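# Close the open desk freezer door and back away

## Task

A freezer sitting on the desk has its door open: push the door closed far enough that the gasket keeps it shut. The boxes inside must stay on the shelves they started on. The freezer is not fixed, so it must not end up more than about a hand's width from its starting spot. At the end the robot must have released the door, moved away from it, and be standing upright: a fallen or leaning robot means failure.

## Robot and tools

ROBOT. TidyBot++: a wheeled base 0.54 m long, 0.50 m wide and 0.38 m tall on four driven casters, carrying one seven-joint arm with a two-finger gripper. There is only this one arm. The shoulder sits 0.12 m ahead of the base centre and 0.68 m above the floor. Segments: upper arm 0.42 m, forearm 0.31 m, wrist to hand point 0.31 m. The arm starts folded with the hand aimed down, reaching up to 0.08 m past the base front. Cameras: base_camera, fixed low on the base front looking ahead (644x364), and wrist_camera, a fisheye on the hand looking where the hand points (644x476).

FRAMES. Base frame: metres, origin on the floor below the base centre, x ahead, y to the left, z up. The odometry frame is the base frame as it was when the scene began. base_odometry gives x, y and a heading in rad (left positive, -3.142 to 3.142); it only counts wheel rotation, so slip looks like travel. base_tilt is in degrees, positive when leaning forward or right.

move. Arguments: base, joints, target, speeds, cameras, blocking. The motions named start together.
- base: an object with any of translate_m (ahead positive, -2 to 2 m), strafe_m (left positive, -2 to 2 m), rotate_rad (counter-clockwise seen from above positive, -6.3 to 6.3 rad). These are offsets from where the base last reported itself, measured along its axes at that moment, not places in any frame.
- joints: an object of absolute angles in radians by name. joint_1_rad (any angle, swings the arm about vertical; positive is clockwise from above, the reverse of rotate_rad), joint_2_rad (-2.249 to 2.249, shoulder, 0 = upper arm vertical, positive leans forward), joint_3_rad (any angle), joint_4_rad (-2.579 to 2.579, elbow; with joint_3_rad at 3.14 negative bends forward), joint_5_rad (any), joint_6_rad (-2.099 to 2.099, wrist), joint_7_rad (any, spins the hand). Unbounded joints take the short way round, so send steps under half a turn. gripper_pos is 0 (open, about 85 mm between pads) to 1 (closed); gap is roughly 85 x (1 - gripper_pos) mm.
- target: a single list of seven numbers [x, y, z, qw, qx, qy, qz], an absolute pose of the hand point (midway between the finger pads) in the base frame, metres plus a unit quaternion, in the same form the hand_pose line prints. The hand's z axis runs out along the fingers; fingers close along its y axis. Alongside target, joints may hold only gripper_pos.
- speeds: caps for this action only. translate_m and strafe_m 0.05 to 0.5 m/s (when both are driven, state the cap under just one), rotate_rad 0.1 to 1.57 rad/s.
- cameras: list of base_camera, wrist_camera or all; [] gives no images.
- blocking: true (default) returns when everything is at rest; false returns within about half a second while motion continues.
An action runs at most 15 s; a base move is cut off at 14 s with time_out. Unknown keys make a call invalid; values outside range get it refused.

OTHER TOOLS. wait(seconds 0 to 10, cameras) lets time pass and reports state. stop(cameras) brakes all running motions. zoom_image(camera, region [x0, y0, x1, y1] in pixels, top-left origin, at most 504 by 504) enlarges part of the latest image. read_manual(section "licences") only returns licence text. finished_scene(scene, an integer 1 to 3) closes the current scene; the door must stay shut with nobody holding it.

RESULTS. The move line reads done, or the worst status among motions. base_status, joint_status and hand_status use words such as moving, done, off_target (came to rest short, may still be pushing), not_followed (targets withheld by a check), contact_stop, time_out, torque_fault, limit_stop_at_motor_heat. hand_status is done within 10 mm and 2 degrees; a few cm off is normal. hand_pose is the measured hand pose; hand_target is where the joint targets would place it. joint_positions, motor_effort (percent of maximum, peak of last action in brackets) and Motor temperatures follow. Warnings: "joint command not followed" or "pose unreachable" with a cause, ARM HIT, MOTOR HOT, OVER-TEMPERATURE FAULT, on_its_own for things the robot did unasked. The pictures line names the cameras in image order. If a move or wait is refused, or an uncommanded stop shows up, the remaining move, wait and finished_scene calls in that reply are skipped.

CORRECTING. To refine the hand, add (wanted position minus hand_pose) to the last target's x, y, z. For joints, send last command plus (wanted minus reading). To hold still after a target, resend hand_target, not hand_pose.

CAUTIONS. The arm never steers around furniture and keeps pushing when blocked; harder pushes come from farther targets. The freezer can slide, so close the door with slow, modest hand or base motions and watch motor_effort and the images; avoid slamming it. A raised hand pushed sideways, or an arm snagged above about 0.6 m while the base keeps driving, can lift wheels or tip the robot; pulling the arm in or backing off rights a small lean. Hard hits can trip a torque fault (10 s arm freeze). Long stretched or pushing poses heat the motors. Reaching a forward, low pose just in front of the base can misbehave or hit the base. When finished, open the gripper, withdraw the arm and drive back clear of the freezer.

Each tool is called by a JSON object that holds its "name" and its "arguments".

## Session

{"name": "move", "arguments": {}}

Scene clock: 0.00 s.
Motor temperatures (°C): [25 25 28 25 34 29 33]
base_odometry: x=+0.000 y=+0.000 heading=+0.000
base_tilt: forward=+0.4 right=+0.2
base_status: not commanded
joint_positions: joint_1_rad=-0.009 joint_2_rad=-0.320 joint_3_rad=+3.105 joint_4_rad=-2.502 joint_5_rad=+0.030 joint_6_rad=-0.876 joint_7_rad=+1.577 gripper_pos=+0.000
joint_status: not commanded
motor_effort: joint_1_rad=+0 joint_2_rad=-3 joint_3_rad=+1 joint_4_rad=+14 joint_5_rad=+0 joint_6_rad=+1 joint_7_rad=+0
hand_pose: x=+0.2699 y=-0.0004 z=+0.5905 quat_wxyz=(+0.017, +0.998, +0.034, +0.042) (m; base frame)
hand_target: x=+0.2705 y=-0.0004 z=+0.5909 quat_wxyz=(+0.017, +0.998, +0.034, +0.043) (m; base frame)
hand_status: not commanded
pictures: base_camera, wrist_camera

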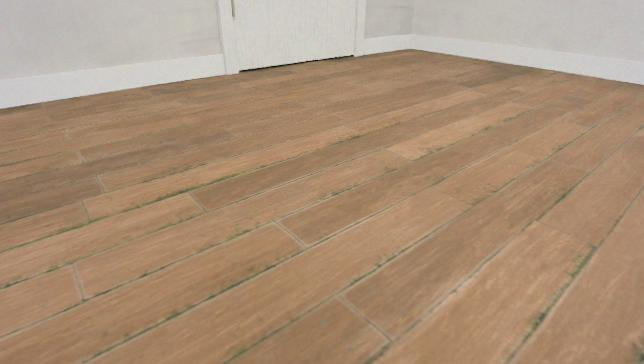

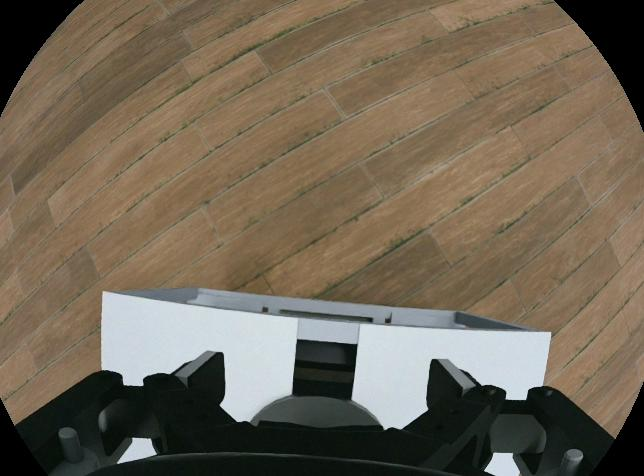

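{"name": "move", "arguments": {"joints": {"joint_6_rad":0.4}}}

{"name": "move", "arguments": {"base": {"rotate_rad":1.3}}}

{"name": "move", "arguments": {"base": {"rotate_rad":1.3}}}

{"name": "move", "arguments": {"base": {"rotate_rad":1.3}}}

Scene clock: 7.87 s.
Motor temperatures (°C): [25 25 28 25 34 29 33]
move: done
base_odometry: x=+0.000 y=+0.000 heading=+0.000
base_tilt: forward=+0.4 right=+0.1
base_status: not commanded
joint_positions: joint_1_rad=-0.009 joint_2_rad=-0.320 joint_3_rad=+3.105 joint_4_rad=-2.502 joint_5_rad=+0.030 joint_6_rad=+0.343 joint_7_rad=+1.577 gripper_pos=+0.000
joint_status: all done
motor_effort: joint_1_rad=+0(1) joint_2_rad=-7(8) joint_3_rad=+1(2) joint_4_rad=+18(19) joint_5_rad=+0(1) joint_6_rad=+8(9) joint_7_rad=+0(1)
hand_pose: x=+0.5432 y=+0.0245 z=+0.8177 quat_wxyz=(-0.002, +0.795, +0.037, +0.606) (m; base frame)
hand_target: x=+0.5477 y=+0.0254 z=+0.8356 quat_wxyz=(-0.003, +0.777, +0.037, +0.629) (m; base frame)
hand_status: not commanded
pictures: base_camera, wrist_camera
camera_calibration:
wrist_camera: T_world_to_cam=[[0.0982187, -0.994185, 0.0441451, -0.063127], [-0.27849, -0.070046, -0.957881, 0.989785], [0.955404, 0.0817879, -0.283751, -0.152077], [0, 0, 0, 1]] pos_world=[0.427141, 0.0190086, 0.907731]

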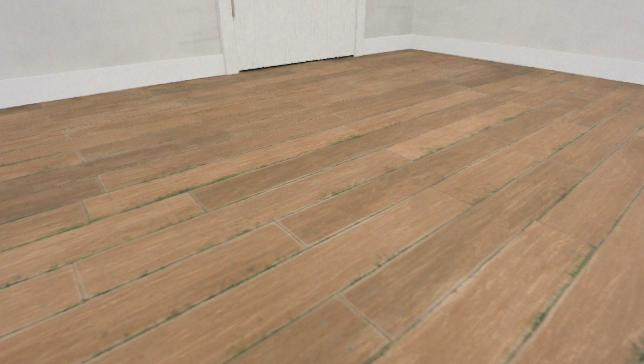

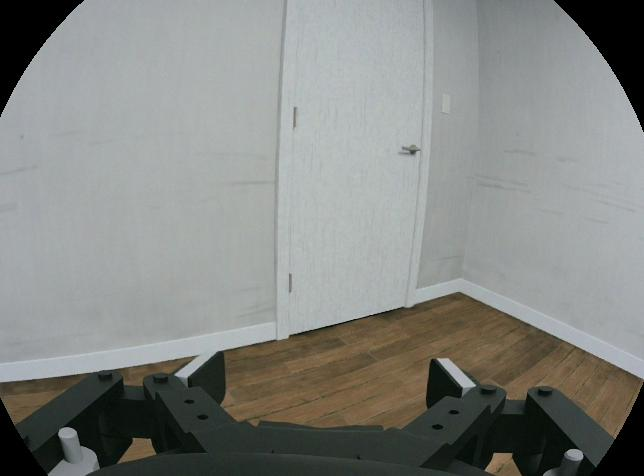

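Scene clock: 9.97 s.
Motor temperatures (°C): [25 25 28 25 34 29 33]
move: done
base_odometry: x=+0.000 y=+0.000 heading=+1.299
base_tilt: forward=+0.4 right=+0.1
base_status: done
joint_positions: joint_1_rad=-0.009 joint_2_rad=-0.320 joint_3_rad=+3.105 joint_4_rad=-2.502 joint_5_rad=+0.030 joint_6_rad=+0.344 joint_7_rad=+1.577 gripper_pos=+0.000
joint_status: not commanded
motor_effort: joint_1_rad=+0(2) joint_2_rad=-7(8) joint_3_rad=+1(2) joint_4_rad=+18(19) joint_5_rad=+0(1) joint_6_rad=+8(9) joint_7_rad=+0(1)
hand_pose: x=+0.5433 y=+0.0247 z=+0.8181 quat_wxyz=(-0.002, +0.794, +0.038, +0.606) (m; base frame)
hand_target: x=+0.5477 y=+0.0254 z=+0.8356 quat_wxyz=(-0.003, +0.777, +0.037, +0.629) (m; base frame)
hand_status: not commanded
pictures: base_camera, wrist_camera
camera_calibration:
wrist_camera: T_world_to_cam=[[0.0987338, -0.994132, 0.0441956, -0.0632324], [-0.27717, -0.0701283, -0.958258, 0.989807], [0.955735, 0.0823628, -0.282467, -0.15332], [0, 0, 0, 1]] pos_world=[0.42712, 0.01918, 0.907977]

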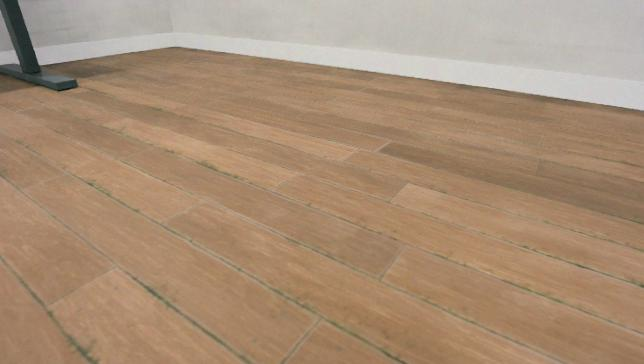

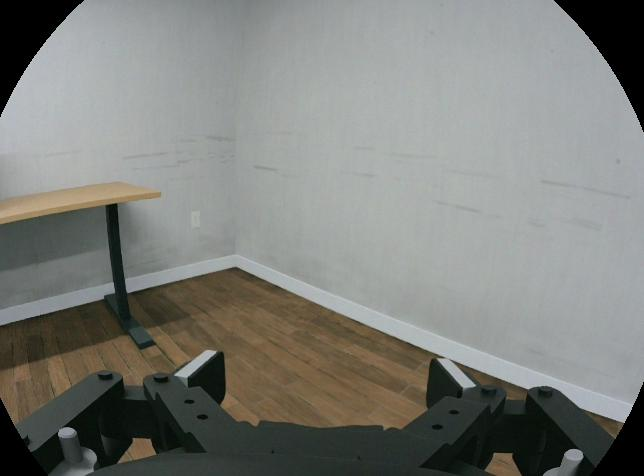

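Scene clock: 12.07 s.
Motor temperatures (°C): [25 25 28 25 34 29 33]
move: done
base_odometry: x=+0.000 y=+0.000 heading=+2.598
base_tilt: forward=+0.3 right=+0.1
base_status: done
joint_positions: joint_1_rad=-0.010 joint_2_rad=-0.320 joint_3_rad=+3.105 joint_4_rad=-2.502 joint_5_rad=+0.030 joint_6_rad=+0.344 joint_7_rad=+1.577 gripper_pos=+0.000
joint_status: not commanded
motor_effort: joint_1_rad=+0(1) joint_2_rad=-8(8) joint_3_rad=+1(2) joint_4_rad=+19(19) joint_5_rad=+0(1) joint_6_rad=+9(9) joint_7_rad=+0(1)
hand_pose: x=+0.5433 y=+0.0248 z=+0.8182 quat_wxyz=(-0.002, +0.794, +0.038, +0.606) (m; base frame)
hand_target: x=+0.5477 y=+0.0254 z=+0.8356 quat_wxyz=(-0.003, +0.777, +0.037, +0.629) (m; base frame)
hand_status: not commanded
pictures: base_camera, wrist_camera
camera_calibration:
wrist_camera: T_world_to_cam=[[0.0989952, -0.994106, 0.0442025, -0.0632696], [-0.276976, -0.0701927, -0.95831, 0.989808], [0.955764, 0.082625, -0.282292, -0.153487], [0, 0, 0, 1]] pos_world=[0.427114, 0.0192626, 0.908011]

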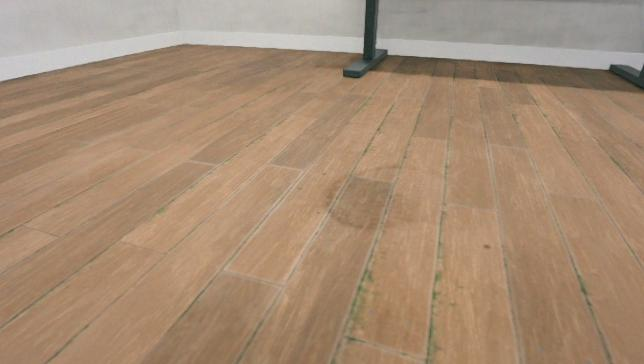

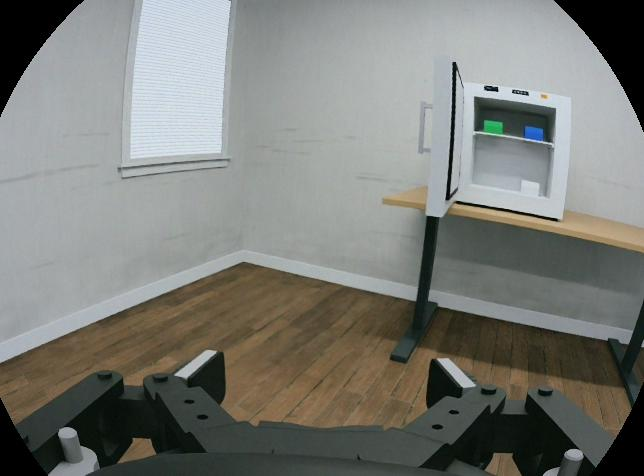

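Scene clock: 14.17 s.
Motor temperatures (°C): [25 25 28 25 34 29 33]
move: done
base_odometry: x=+0.000 y=+0.000 heading=-2.387
base_tilt: forward=+0.3 right=+0.1
base_status: done
joint_positions: joint_1_rad=-0.010 joint_2_rad=-0.320 joint_3_rad=+3.105 joint_4_rad=-2.502 joint_5_rad=+0.030 joint_6_rad=+0.344 joint_7_rad=+1.577 gripper_pos=+0.000
joint_status: not commanded
motor_effort: joint_1_rad=+0(2) joint_2_rad=-7(8) joint_3_rad=+1(2) joint_4_rad=+18(19) joint_5_rad=+0(1) joint_6_rad=+9(9) joint_7_rad=+0(1)
hand_pose: x=+0.5434 y=+0.0249 z=+0.8182 quat_wxyz=(-0.003, +0.794, +0.038, +0.606) (m; base frame)
hand_target: x=+0.5477 y=+0.0254 z=+0.8356 quat_wxyz=(-0.003, +0.777, +0.037, +0.629) (m; base frame)
hand_status: not commanded
pictures: base_camera, wrist_camera
camera_calibration:
wrist_camera: T_world_to_cam=[[0.0991982, -0.994085, 0.0442094, -0.0632997], [-0.276786, -0.0702408, -0.958361, 0.98981], [0.955798, 0.0828311, -0.282117, -0.153655], [0, 0, 0, 1]] pos_world=[0.427108, 0.0193271, 0.908045]

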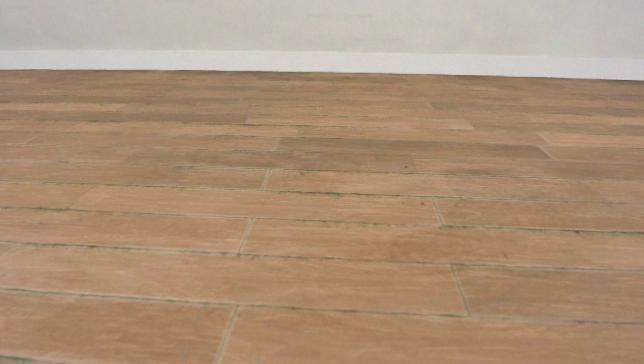

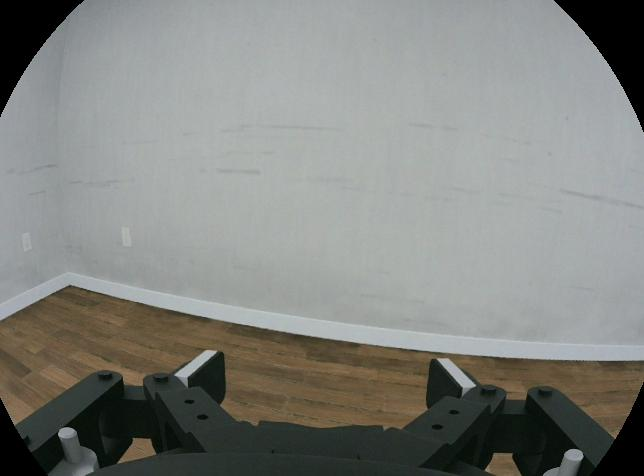

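{"name": "move", "arguments": {"base": {"rotate_rad":-1.756}}}

{"name": "zoom_image", "arguments": {"camera": "wrist_camera", "region": [160, 0, 560, 300]}}

Scene clock: 28.37 s.
Motor temperatures (°C): [25 25 28 25 34 29 33]
move: done
base_odometry: x=+0.000 y=+0.000 heading=+2.142
base_tilt: forward=+0.3 right=+0.1
base_status: done
joint_positions: joint_1_rad=-0.010 joint_2_rad=-0.320 joint_3_rad=+3.105 joint_4_rad=-2.502 joint_5_rad=+0.030 joint_6_rad=+0.345 joint_7_rad=+1.577 gripper_pos=+0.000
joint_status: not commanded
motor_effort: joint_1_rad=+0(2) joint_2_rad=-7(8) joint_3_rad=+1(3) joint_4_rad=+19(19) joint_5_rad=+0(1) joint_6_rad=+9(9) joint_7_rad=+0(1)
hand_pose: x=+0.5434 y=+0.0248 z=+0.8184 quat_wxyz=(-0.002, +0.794, +0.038, +0.607) (m; base frame)
hand_target: x=+0.5477 y=+0.0254 z=+0.8356 quat_wxyz=(-0.003, +0.777, +0.037, +0.629) (m; base frame)
hand_status: not commanded
pictures: base_camera, wrist_camera
camera_calibration:
wrist_camera: T_world_to_cam=[[0.0989036, -0.994114, 0.0442186, -0.0632745], [-0.27634, -0.0701272, -0.958498, 0.989822], [0.955957, 0.0825795, -0.28165, -0.154112], [0, 0, 0, 1]] pos_world=[0.427111, 0.0192379, 0.908134]

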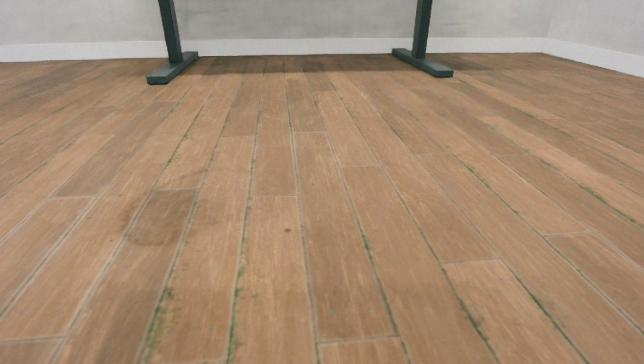

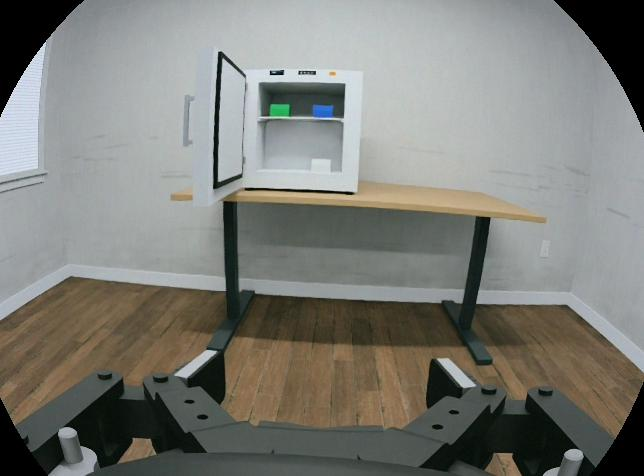

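Scaled by 1.260.

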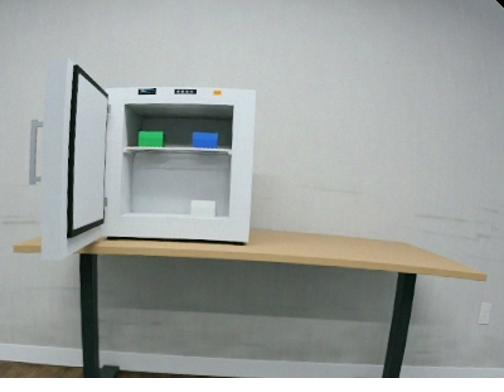

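{"name": "move", "arguments": {"base": {"translate_m":0.45,"strafe_m":0.6,"rotate_rad":0.0}, "target": [0.72,0,0.88,0,0.7071,0,0.7071]}}

{"name": "move", "arguments": {"joints": {"gripper_pos":1}}}

Scene clock: 68.60 s.
Motor temperatures (°C): [24 25 28 26 34 29 33]
move: off_target
base_odometry: x=-0.748 y=+0.054 heading=+2.142
base_tilt: forward=+0.4 right=+0.2
base_status: done
joint_positions: joint_1_rad=-0.009 joint_2_rad=+0.143 joint_3_rad=+3.132 joint_4_rad=-2.201 joint_5_rad=+0.030 joint_6_rad=+0.708 joint_7_rad=+1.577 gripper_pos=+0.000
joint_status: not commanded
motor_effort: joint_1_rad=+0(2) joint_2_rad=-23(24) joint_3_rad=+0(2) joint_4_rad=+17(20) joint_5_rad=+0(1) joint_6_rad=+9(9) joint_7_rad=+0(1)
hand_pose: x=+0.7141 y=+0.0186 z=+0.8583 quat_wxyz=(-0.004, +0.729, +0.024, +0.684) (m; base frame)
hand_target: x=+0.7200 y=+0.0000 z=+0.8800 quat_wxyz=(+0.000, +0.707, +0.000, +0.707) (m; base frame)
hand_status: off_target (0.029 m and 4.6 deg from the pose sent, 0.189 m and 15.8 deg at the start)
pictures: base_camera, wrist_camera
camera_calibration:
wrist_camera: T_world_to_cam=[[0.0754552, -0.996509, 0.0357255, -0.0640218], [-0.0803741, -0.0417892, -0.995888, 0.966397], [0.993905, 0.0722736, -0.0832467, -0.502728], [0, 0, 0, 1]] pos_world=[0.582168, 0.0129206, 0.92286]

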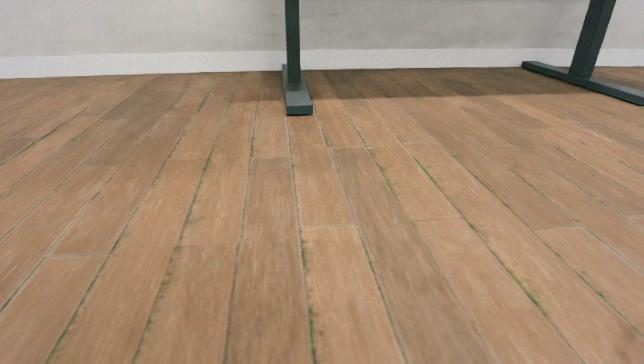

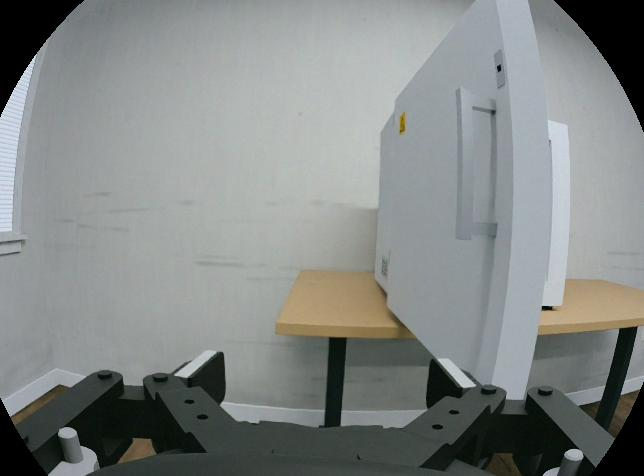

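Scene clock: 69.70 s.
Motor temperatures (°C): [24 25 28 26 34 29 33]
move: done
base_odometry: x=-0.748 y=+0.054 heading=+2.142
base_tilt: forward=+0.4 right=+0.1
base_status: not commanded
joint_positions: joint_1_rad=-0.009 joint_2_rad=+0.143 joint_3_rad=+3.132 joint_4_rad=-2.201 joint_5_rad=+0.030 joint_6_rad=+0.709 joint_7_rad=+1.577 gripper_pos=+0.999
joint_status: all done
motor_effort: joint_1_rad=+0(1) joint_2_rad=-23(23) joint_3_rad=+0(1) joint_4_rad=+18(18) joint_5_rad=+1(1) joint_6_rad=+9(9) joint_7_rad=+0(1)
hand_pose: x=+0.7141 y=+0.0186 z=+0.8583 quat_wxyz=(-0.004, +0.729, +0.024, +0.684) (m; base frame)
hand_target: x=+0.7200 y=+0.0000 z=+0.8800 quat_wxyz=(+0.000, +0.707, +0.000, +0.707) (m; base frame)
hand_status: not commanded
pictures: base_camera, wrist_camera
camera_calibration:
wrist_camera: T_world_to_cam=[[0.0754533, -0.996509, 0.0357298, -0.0640248], [-0.0802528, -0.0417845, -0.995898, 0.966356], [0.993915, 0.0722764, -0.0831255, -0.502839], [0, 0, 0, 1]] pos_world=[0.582162, 0.0129208, 0.922882]

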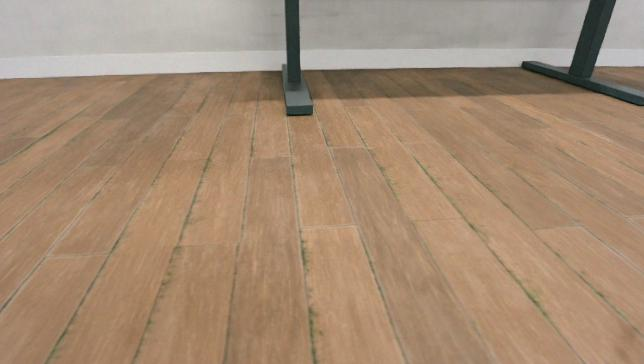

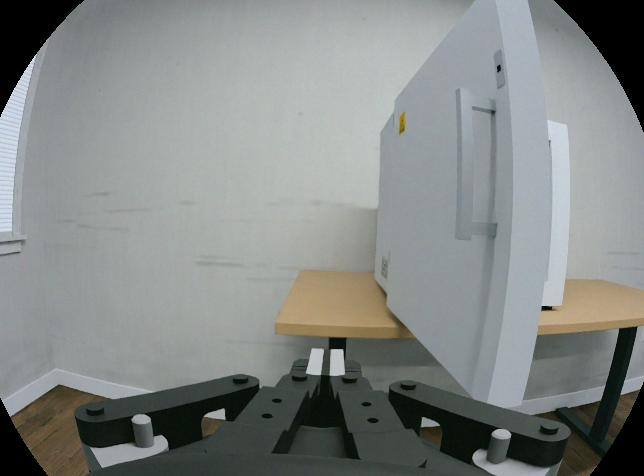

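{"name": "move", "arguments": {"base": {"translate_m":0.29,"strafe_m":0.02}, "target": [0.72,-0.01,0.835,0,0.7071,0,0.7071]}}

{"name": "move", "arguments": {"base": {"strafe_m":-0.36}, "speeds": {"strafe_m":0.1}}}

Scene clock: 95.23 s.
Motor temperatures (°C): [24 25 28 26 34 29 33]
move: off_target
base_odometry: x=-0.922 y=+0.287 heading=+2.143
base_tilt: forward=+0.4 right=+0.1
base_status: done
joint_positions: joint_1_rad=+0.023 joint_2_rad=+0.250 joint_3_rad=+3.132 joint_4_rad=-2.257 joint_5_rad=+0.030 joint_6_rad=+0.886 joint_7_rad=+1.577 gripper_pos=+0.999
joint_status: not commanded
motor_effort: joint_1_rad=+0(1) joint_2_rad=-25(27) joint_3_rad=+0(1) joint_4_rad=+15(18) joint_5_rad=+0(1) joint_6_rad=+9(10) joint_7_rad=+0(1)
hand_pose: x=+0.7201 y=+0.0004 z=+0.8208 quat_wxyz=(+0.004, +0.725, +0.011, +0.689) (m; base frame)
hand_target: x=+0.7200 y=-0.0100 z=+0.8350 quat_wxyz=(+0.000, +0.707, +0.000, +0.707) (m; base frame)
hand_status: off_target (0.018 m and 3.2 deg from the pose sent, 0.037 m and 4.6 deg at the start)
pictures: base_camera, wrist_camera
camera_calibration:
wrist_camera: T_world_to_cam=[[0.0462495, -0.998433, 0.0314918, -0.0567636], [-0.0663429, -0.0345261, -0.997199, 0.91977], [0.996724, 0.0440307, -0.0678358, -0.525128], [0, 0, 0, 1]] pos_world=[0.587053, -0.00179688, 0.883359]

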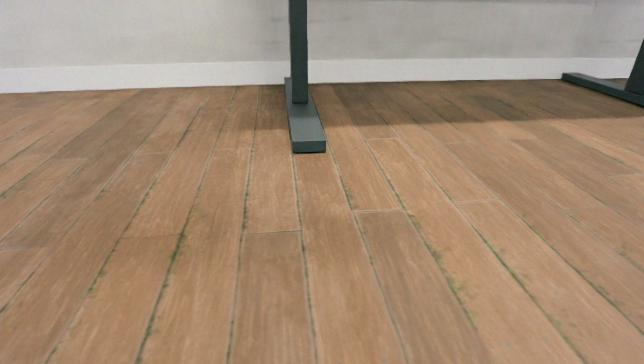

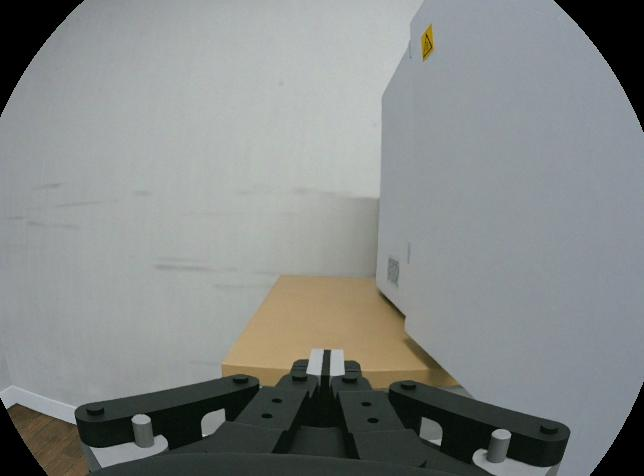

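Scene clock: 99.37 s.
Motor temperatures (°C): [24 25 28 26 34 29 33]
move: done
base_odometry: x=-0.619 y=+0.483 heading=+2.143
base_tilt: forward=+0.4 right=+0.0
base_status: done
joint_positions: joint_1_rad=+0.030 joint_2_rad=+0.250 joint_3_rad=+3.134 joint_4_rad=-2.257 joint_5_rad=+0.030 joint_6_rad=+0.887 joint_7_rad=+1.577 gripper_pos=+0.999
joint_status: not commanded
motor_effort: joint_1_rad=+0(3) joint_2_rad=-25(27) joint_3_rad=+1(3) joint_4_rad=+15(16) joint_5_rad=+0(2) joint_6_rad=+9(9) joint_7_rad=+0(1)
hand_pose: x=+0.7201 y=-0.0048 z=+0.8211 quat_wxyz=(+0.007, +0.724, +0.009, +0.689) (m; base frame)
hand_target: x=+0.7200 y=-0.0100 z=+0.8350 quat_wxyz=(+0.000, +0.707, +0.000, +0.707) (m; base frame)
hand_status: not commanded
pictures: base_camera, wrist_camera
camera_calibration:
wrist_camera: T_world_to_cam=[[0.0376354, -0.998776, 0.0320882, -0.0562064], [-0.0657112, -0.034515, -0.997242, 0.919445], [0.997129, 0.035423, -0.0669297, -0.525981], [0, 0, 0, 1]] pos_world=[0.587004, -0.00577121, 0.883509]

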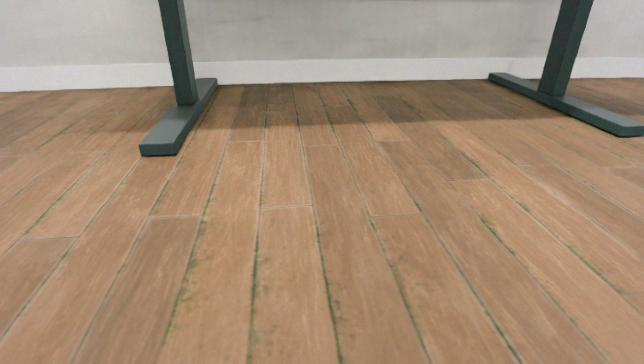

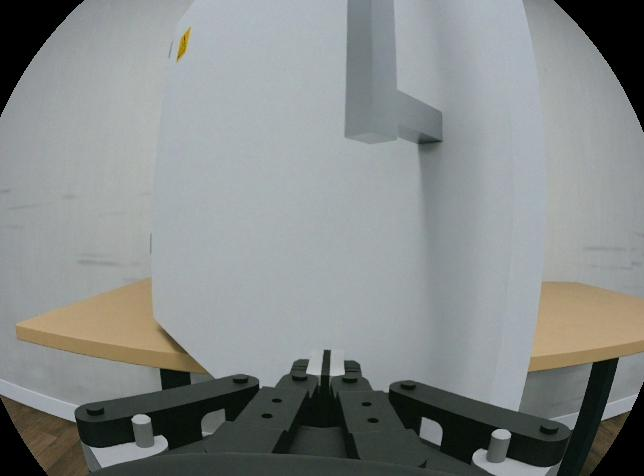

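{"name": "move", "arguments": {"base": {"translate_m":0.2,"strafe_m":-0.08}, "speeds": {"translate_m":0.1}}}

Scene clock: 106.20 s.
Motor temperatures (°C): [24 25 28 26 34 29 33]
move: done
base_odometry: x=-0.660 y=+0.694 heading=+2.143
base_tilt: forward=+0.4 right=+0.1
base_status: done
joint_positions: joint_1_rad=+0.029 joint_2_rad=+0.251 joint_3_rad=+3.134 joint_4_rad=-2.258 joint_5_rad=+0.031 joint_6_rad=+0.889 joint_7_rad=+1.577 gripper_pos=+0.999
joint_status: not commanded
motor_effort: joint_1_rad=+0(3) joint_2_rad=-25(28) joint_3_rad=+0(3) joint_4_rad=+15(17) joint_5_rad=+0(2) joint_6_rad=+9(9) joint_7_rad=+0(1)
hand_pose: x=+0.7201 y=-0.0046 z=+0.8205 quat_wxyz=(+0.007, +0.724, +0.009, +0.689) (m; base frame)
hand_target: x=+0.7200 y=-0.0100 z=+0.8350 quat_wxyz=(+0.000, +0.707, +0.000, +0.707) (m; base frame)
hand_status: not commanded
pictures: base_camera, wrist_camera
camera_calibration:
wrist_camera: T_world_to_cam=[[0.0380439, -0.998758, 0.0321656, -0.0563752], [-0.0660281, -0.034631, -0.997217, 0.919085], [0.997092, 0.0358142, -0.0672636, -0.525753], [0, 0, 0, 1]] pos_world=[0.587054, -0.00564692, 0.882977]

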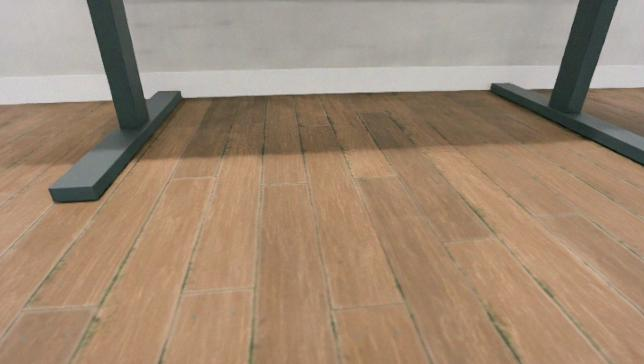

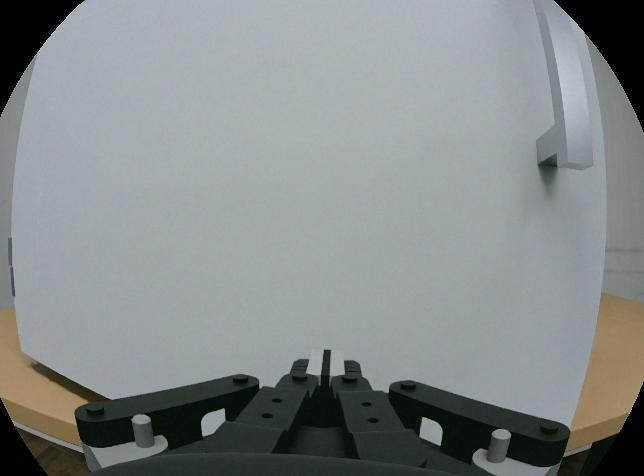

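{"name": "move", "arguments": {"base": {"translate_m":0.03,"strafe_m":-0.1}, "speeds": {"translate_m":0.1}}}

{"name": "move", "arguments": {"base": {"translate_m":0.05}, "speeds": {"translate_m":0.05}}}

Scene clock: 112.33 s.
Motor temperatures (°C): [24 25 28 26 34 29 33]
move: done
base_odometry: x=-0.592 y=+0.774 heading=+2.143
base_tilt: forward=+0.4 right=+0.2
base_status: done
joint_positions: joint_1_rad=+0.031 joint_2_rad=+0.251 joint_3_rad=+3.135 joint_4_rad=-2.258 joint_5_rad=+0.031 joint_6_rad=+0.889 joint_7_rad=+1.577 gripper_pos=+0.999
joint_status: not commanded
motor_effort: joint_1_rad=+0(3) joint_2_rad=-25(26) joint_3_rad=+0(3) joint_4_rad=+15(16) joint_5_rad=+0(1) joint_6_rad=+9(9) joint_7_rad=+0(0)
hand_pose: x=+0.7201 y=-0.0066 z=+0.8205 quat_wxyz=(+0.008, +0.724, +0.008, +0.689) (m; base frame)
hand_target: x=+0.7200 y=-0.0100 z=+0.8350 quat_wxyz=(+0.000, +0.707, +0.000, +0.707) (m; base frame)
hand_status: not commanded
pictures: base_camera, wrist_camera
camera_calibration:
wrist_camera: T_world_to_cam=[[0.0347346, -0.998868, 0.0324849, -0.0562001], [-0.0659702, -0.0347252, -0.997217, 0.919025], [0.997217, 0.0324949, -0.0671017, -0.525924], [0, 0, 0, 1]] pos_world=[0.587041, -0.00713331, 0.883003]

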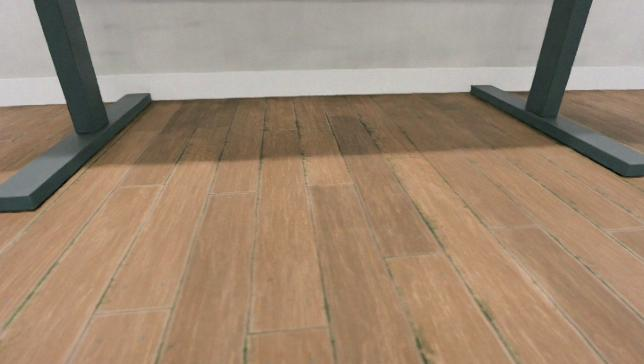

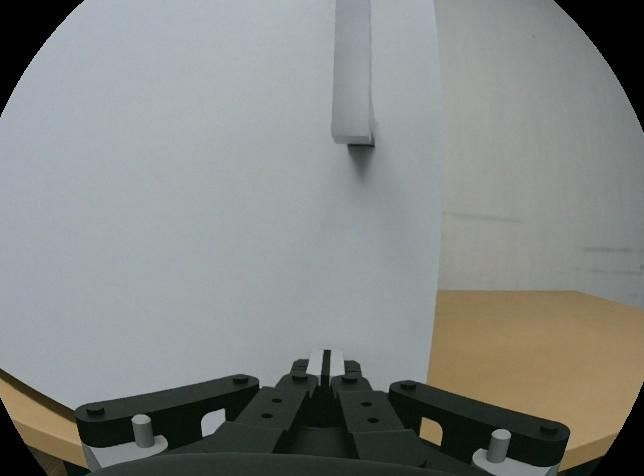

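Scene clock: 113.77 s.
Motor temperatures (°C): [24 25 28 26 34 29 33]
move: done
base_odometry: x=-0.619 y=+0.816 heading=+2.143
base_tilt: forward=+0.4 right=+0.1
base_status: done
joint_positions: joint_1_rad=+0.031 joint_2_rad=+0.251 joint_3_rad=+3.135 joint_4_rad=-2.259 joint_5_rad=+0.031 joint_6_rad=+0.890 joint_7_rad=+1.577 gripper_pos=+0.999
joint_status: not commanded
motor_effort: joint_1_rad=+0(2) joint_2_rad=-24(28) joint_3_rad=+0(2) joint_4_rad=+15(17) joint_5_rad=+0(1) joint_6_rad=+9(9) joint_7_rad=+0(1)
hand_pose: x=+0.7201 y=-0.0065 z=+0.8204 quat_wxyz=(+0.008, +0.724, +0.008, +0.689) (m; base frame)
hand_target: x=+0.7200 y=-0.0100 z=+0.8350 quat_wxyz=(+0.000, +0.707, +0.000, +0.707) (m; base frame)
hand_status: not commanded
pictures: base_camera, wrist_camera
camera_calibration:
wrist_camera: T_world_to_cam=[[0.0347474, -0.998869, 0.0324658, -0.0561796], [-0.0658164, -0.034702, -0.997228, 0.918762], [0.997227, 0.0325143, -0.0669478, -0.526015], [0, 0, 0, 1]] pos_world=[0.586978, -0.00713014, 0.882823]

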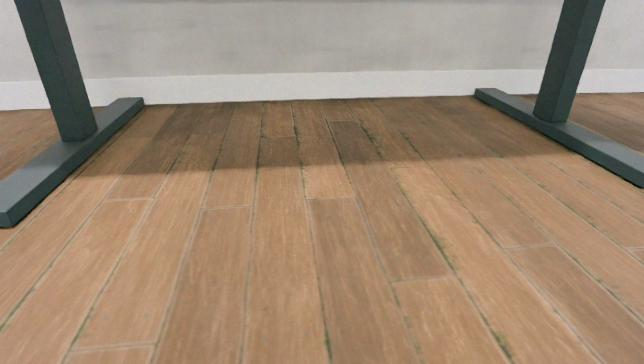

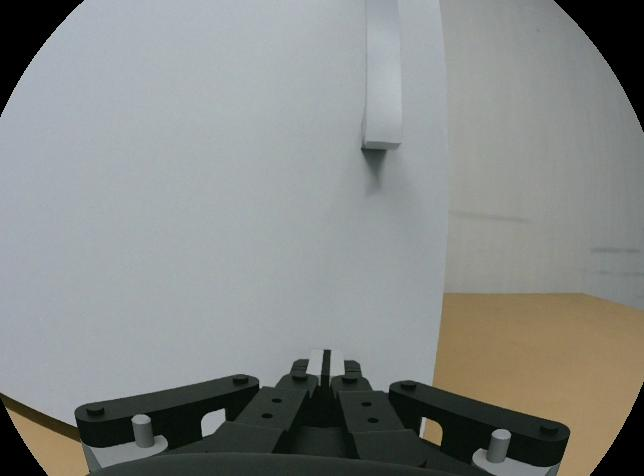

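{"name": "move", "arguments": {"base": {"translate_m":0.05}, "speeds": {"translate_m":0.05}}}

{"name": "move", "arguments": {"base": {"translate_m":0.03}, "speeds": {"translate_m":0.05}}}

Scene clock: 118.93 s.
Motor temperatures (°C): [24 25 28 26 34 29 33]
move: done
base_odometry: x=-0.646 y=+0.859 heading=+2.142
base_tilt: forward=+0.4 right=+0.1
base_status: done
joint_positions: joint_1_rad=+0.032 joint_2_rad=+0.238 joint_3_rad=+3.135 joint_4_rad=-2.282 joint_5_rad=+0.031 joint_6_rad=+0.901 joint_7_rad=+1.577 gripper_pos=+0.999
joint_status: not commanded
motor_effort: joint_1_rad=+0(2) joint_2_rad=-20(26) joint_3_rad=+1(2) joint_4_rad=+19(22) joint_5_rad=+0(2) joint_6_rad=+8(9) joint_7_rad=+0(1)
hand_pose: x=+0.7120 y=-0.0066 z=+0.8198 quat_wxyz=(+0.008, +0.724, +0.007, +0.690) (m; base frame)
hand_target: x=+0.7200 y=-0.0100 z=+0.8350 quat_wxyz=(+0.000, +0.707, +0.000, +0.707) (m; base frame)
hand_status: not commanded
pictures: base_camera, wrist_camera
camera_calibration:
wrist_camera: T_world_to_cam=[[0.0344012, -0.998886, 0.0323126, -0.0555434], [-0.0656625, -0.0345209, -0.997245, 0.917573], [0.997249, 0.0321847, -0.0667769, -0.518159], [0, 0, 0, 1]] pos_world=[0.578894, -0.00712932, 0.882238]

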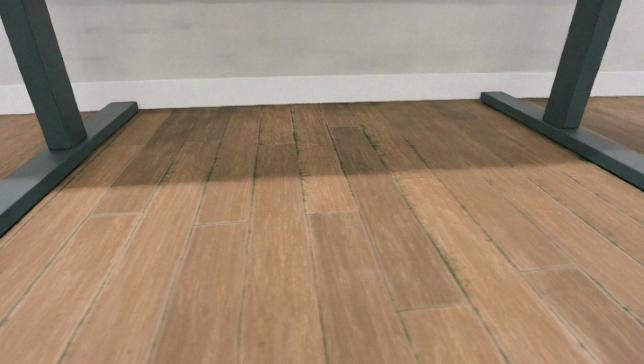

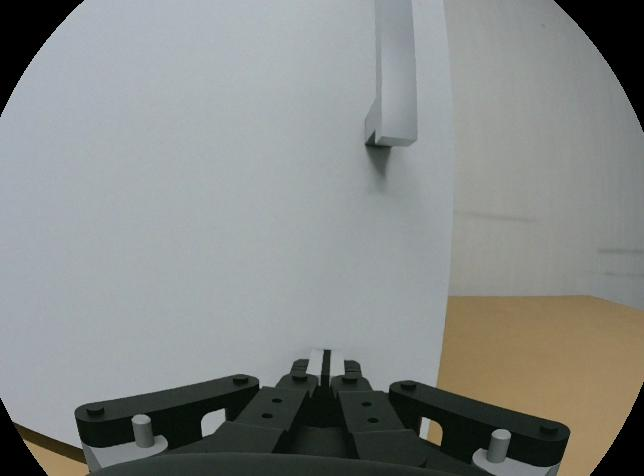

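Scene clock: 119.97 s.
Motor temperatures (°C): [24 25 28 26 34 29 33]
move: done
base_odometry: x=-0.662 y=+0.884 heading=+2.142
base_tilt: forward=+0.3 right=+0.1
base_status: done
joint_positions: joint_1_rad=+0.038 joint_2_rad=+0.214 joint_3_rad=+3.139 joint_4_rad=-2.316 joint_5_rad=+0.031 joint_6_rad=+0.908 joint_7_rad=+1.577 gripper_pos=+0.999
joint_status: not commanded
motor_effort: joint_1_rad=-3(4) joint_2_rad=-15(21) joint_3_rad=-1(3) joint_4_rad=+24(28) joint_5_rad=+2(2) joint_6_rad=+8(9) joint_7_rad=+0(0)
hand_pose: x=+0.6996 y=-0.0117 z=+0.8195 quat_wxyz=(+0.012, +0.725, +0.004, +0.689) (m; base frame)
hand_target: x=+0.7200 y=-0.0100 z=+0.8350 quat_wxyz=(+0.000, +0.707, +0.000, +0.707) (m; base frame)
hand_status: not commanded
pictures: base_camera, wrist_camera
camera_calibration:
wrist_camera: T_world_to_cam=[[0.0249328, -0.999143, 0.0330415, -0.054215], [-0.068399, -0.0346793, -0.997055, 0.917999], [0.997346, 0.0225994, -0.069205, -0.503821], [0, 0, 0, 1]] pos_world=[0.566626, -0.0109469, 0.882219]

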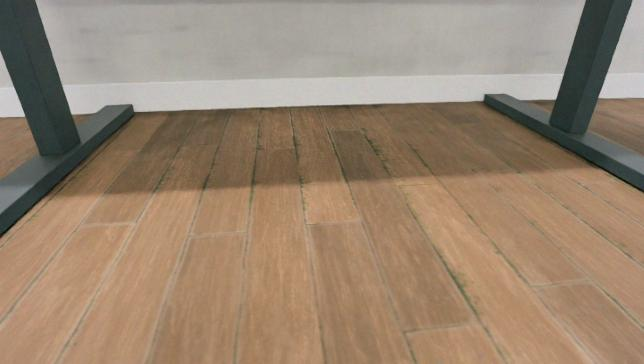

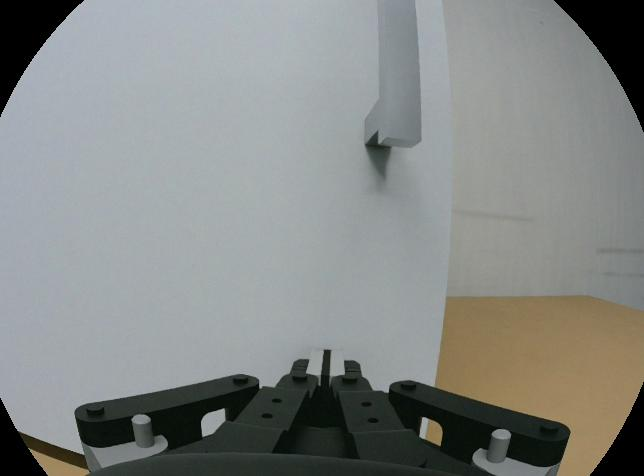

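{"name": "move", "arguments": {"base": {"translate_m":-0.5}}}

{"name": "zoom_image", "arguments": {"camera": "wrist_camera", "region": [100, 0, 600, 400]}}

Scene clock: 125.83 s.
Motor temperatures (°C): [24 25 28 26 34 29 33]
move: done
base_odometry: x=-0.392 y=+0.463 heading=+2.143
base_tilt: forward=+0.3 right=+0.1
base_status: done
joint_positions: joint_1_rad=+0.034 joint_2_rad=+0.261 joint_3_rad=+3.140 joint_4_rad=-2.262 joint_5_rad=+0.031 joint_6_rad=+0.909 joint_7_rad=+1.577 gripper_pos=+0.999
joint_status: not commanded
motor_effort: joint_1_rad=+0(6) joint_2_rad=-25(29) joint_3_rad=+0(4) joint_4_rad=+15(24) joint_5_rad=+0(2) joint_6_rad=+9(10) joint_7_rad=+0(1)
hand_pose: x=+0.7207 y=-0.0106 z=+0.8188 quat_wxyz=(+0.011, +0.722, +0.006, +0.692) (m; base frame)
hand_target: x=+0.7200 y=-0.0100 z=+0.8350 quat_wxyz=(+0.000, +0.707, +0.000, +0.707) (m; base frame)
hand_status: not commanded
pictures: base_camera, wrist_camera
camera_calibration:
wrist_camera: T_world_to_cam=[[0.0278719, -0.999045, 0.0336447, -0.0561689], [-0.0601935, -0.0352741, -0.997563, 0.913311], [0.997798, 0.0257788, -0.0611192, -0.531904], [0, 0, 0, 1]] pos_world=[0.587273, -0.0101872, 0.880466]

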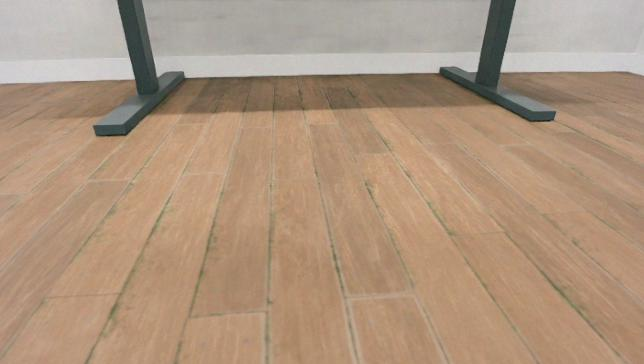

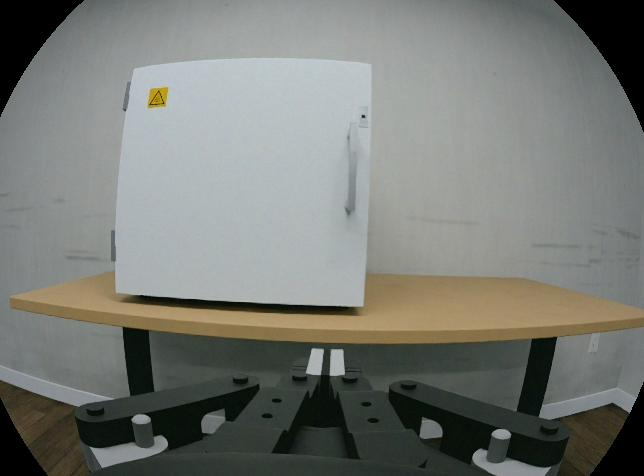

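Scaled by 1.008.

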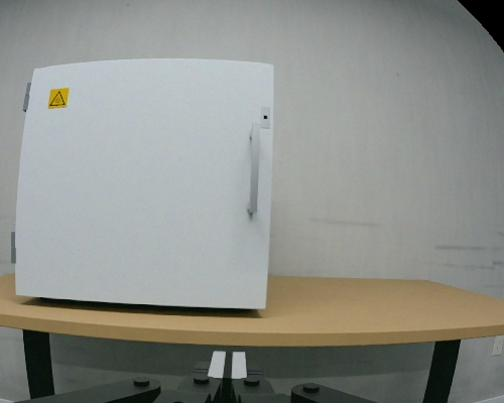

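{"name": "move", "arguments": {"base": {"strafe_m":-0.7,"rotate_rad":0.5}}}

{"name": "zoom_image", "arguments": {"camera": "wrist_camera", "region": [150, 30, 500, 330]}}

Scene clock: 132.17 s.
Motor temperatures (°C): [24 25 28 26 34 29 33]
move: done
base_odometry: x=+0.197 y=+0.842 heading=+2.643
base_tilt: forward=+0.3 right=+0.1
base_status: done
joint_positions: joint_1_rad=+0.034 joint_2_rad=+0.261 joint_3_rad=+3.140 joint_4_rad=-2.262 joint_5_rad=+0.031 joint_6_rad=+0.909 joint_7_rad=+1.577 gripper_pos=+0.999
joint_status: not commanded
motor_effort: joint_1_rad=+0(4) joint_2_rad=-25(27) joint_3_rad=+1(3) joint_4_rad=+15(16) joint_5_rad=+0(1) joint_6_rad=+9(9) joint_7_rad=+0(1)
hand_pose: x=+0.7207 y=-0.0107 z=+0.8188 quat_wxyz=(+0.011, +0.722, +0.005, +0.692) (m; base frame)
hand_target: x=+0.7200 y=-0.0100 z=+0.8350 quat_wxyz=(+0.000, +0.707, +0.000, +0.707) (m; base frame)
hand_status: not commanded
pictures: base_camera, wrist_camera
camera_calibration:
wrist_camera: T_world_to_cam=[[0.0275993, -0.999048, 0.0337941, -0.0562387], [-0.0602376, -0.0354077, -0.997556, 0.91331], [0.997802, 0.0254962, -0.0611575, -0.531885], [0, 0, 0, 1]] pos_world=[0.587284, -0.0102859, 0.88045]

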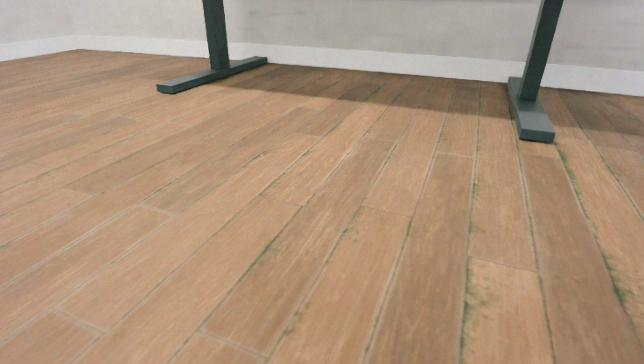

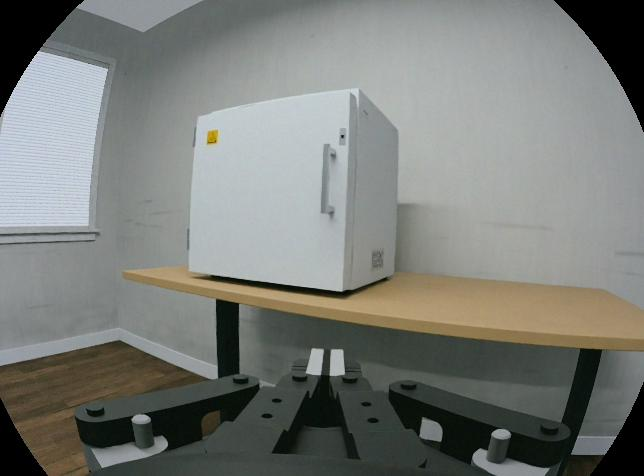

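Scaled by 1.440.

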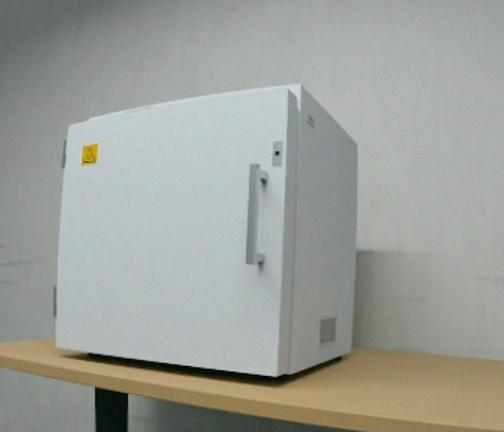

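{"name": "zoom_image", "arguments": {"camera": "wrist_camera", "region": [320, 70, 420, 170]}}

{"name": "zoom_image", "arguments": {"camera": "wrist_camera", "region": [320, 210, 420, 310]}}

Scaled by 5.040.

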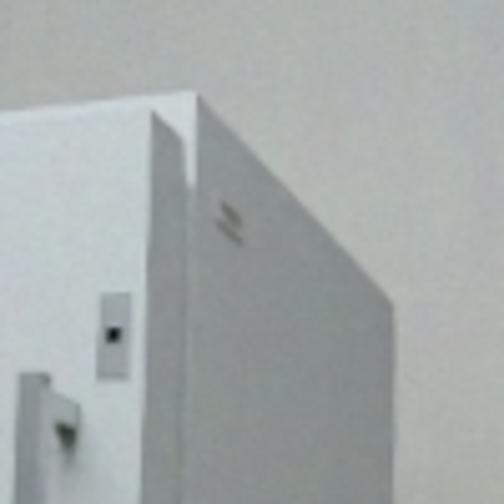

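Scaled by 5.040.

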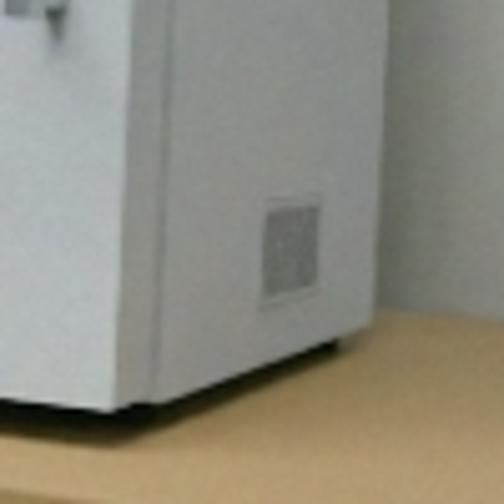

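{"name": "finished_scene", "arguments": {"scene": 1}}

The scene is finished: the task was done.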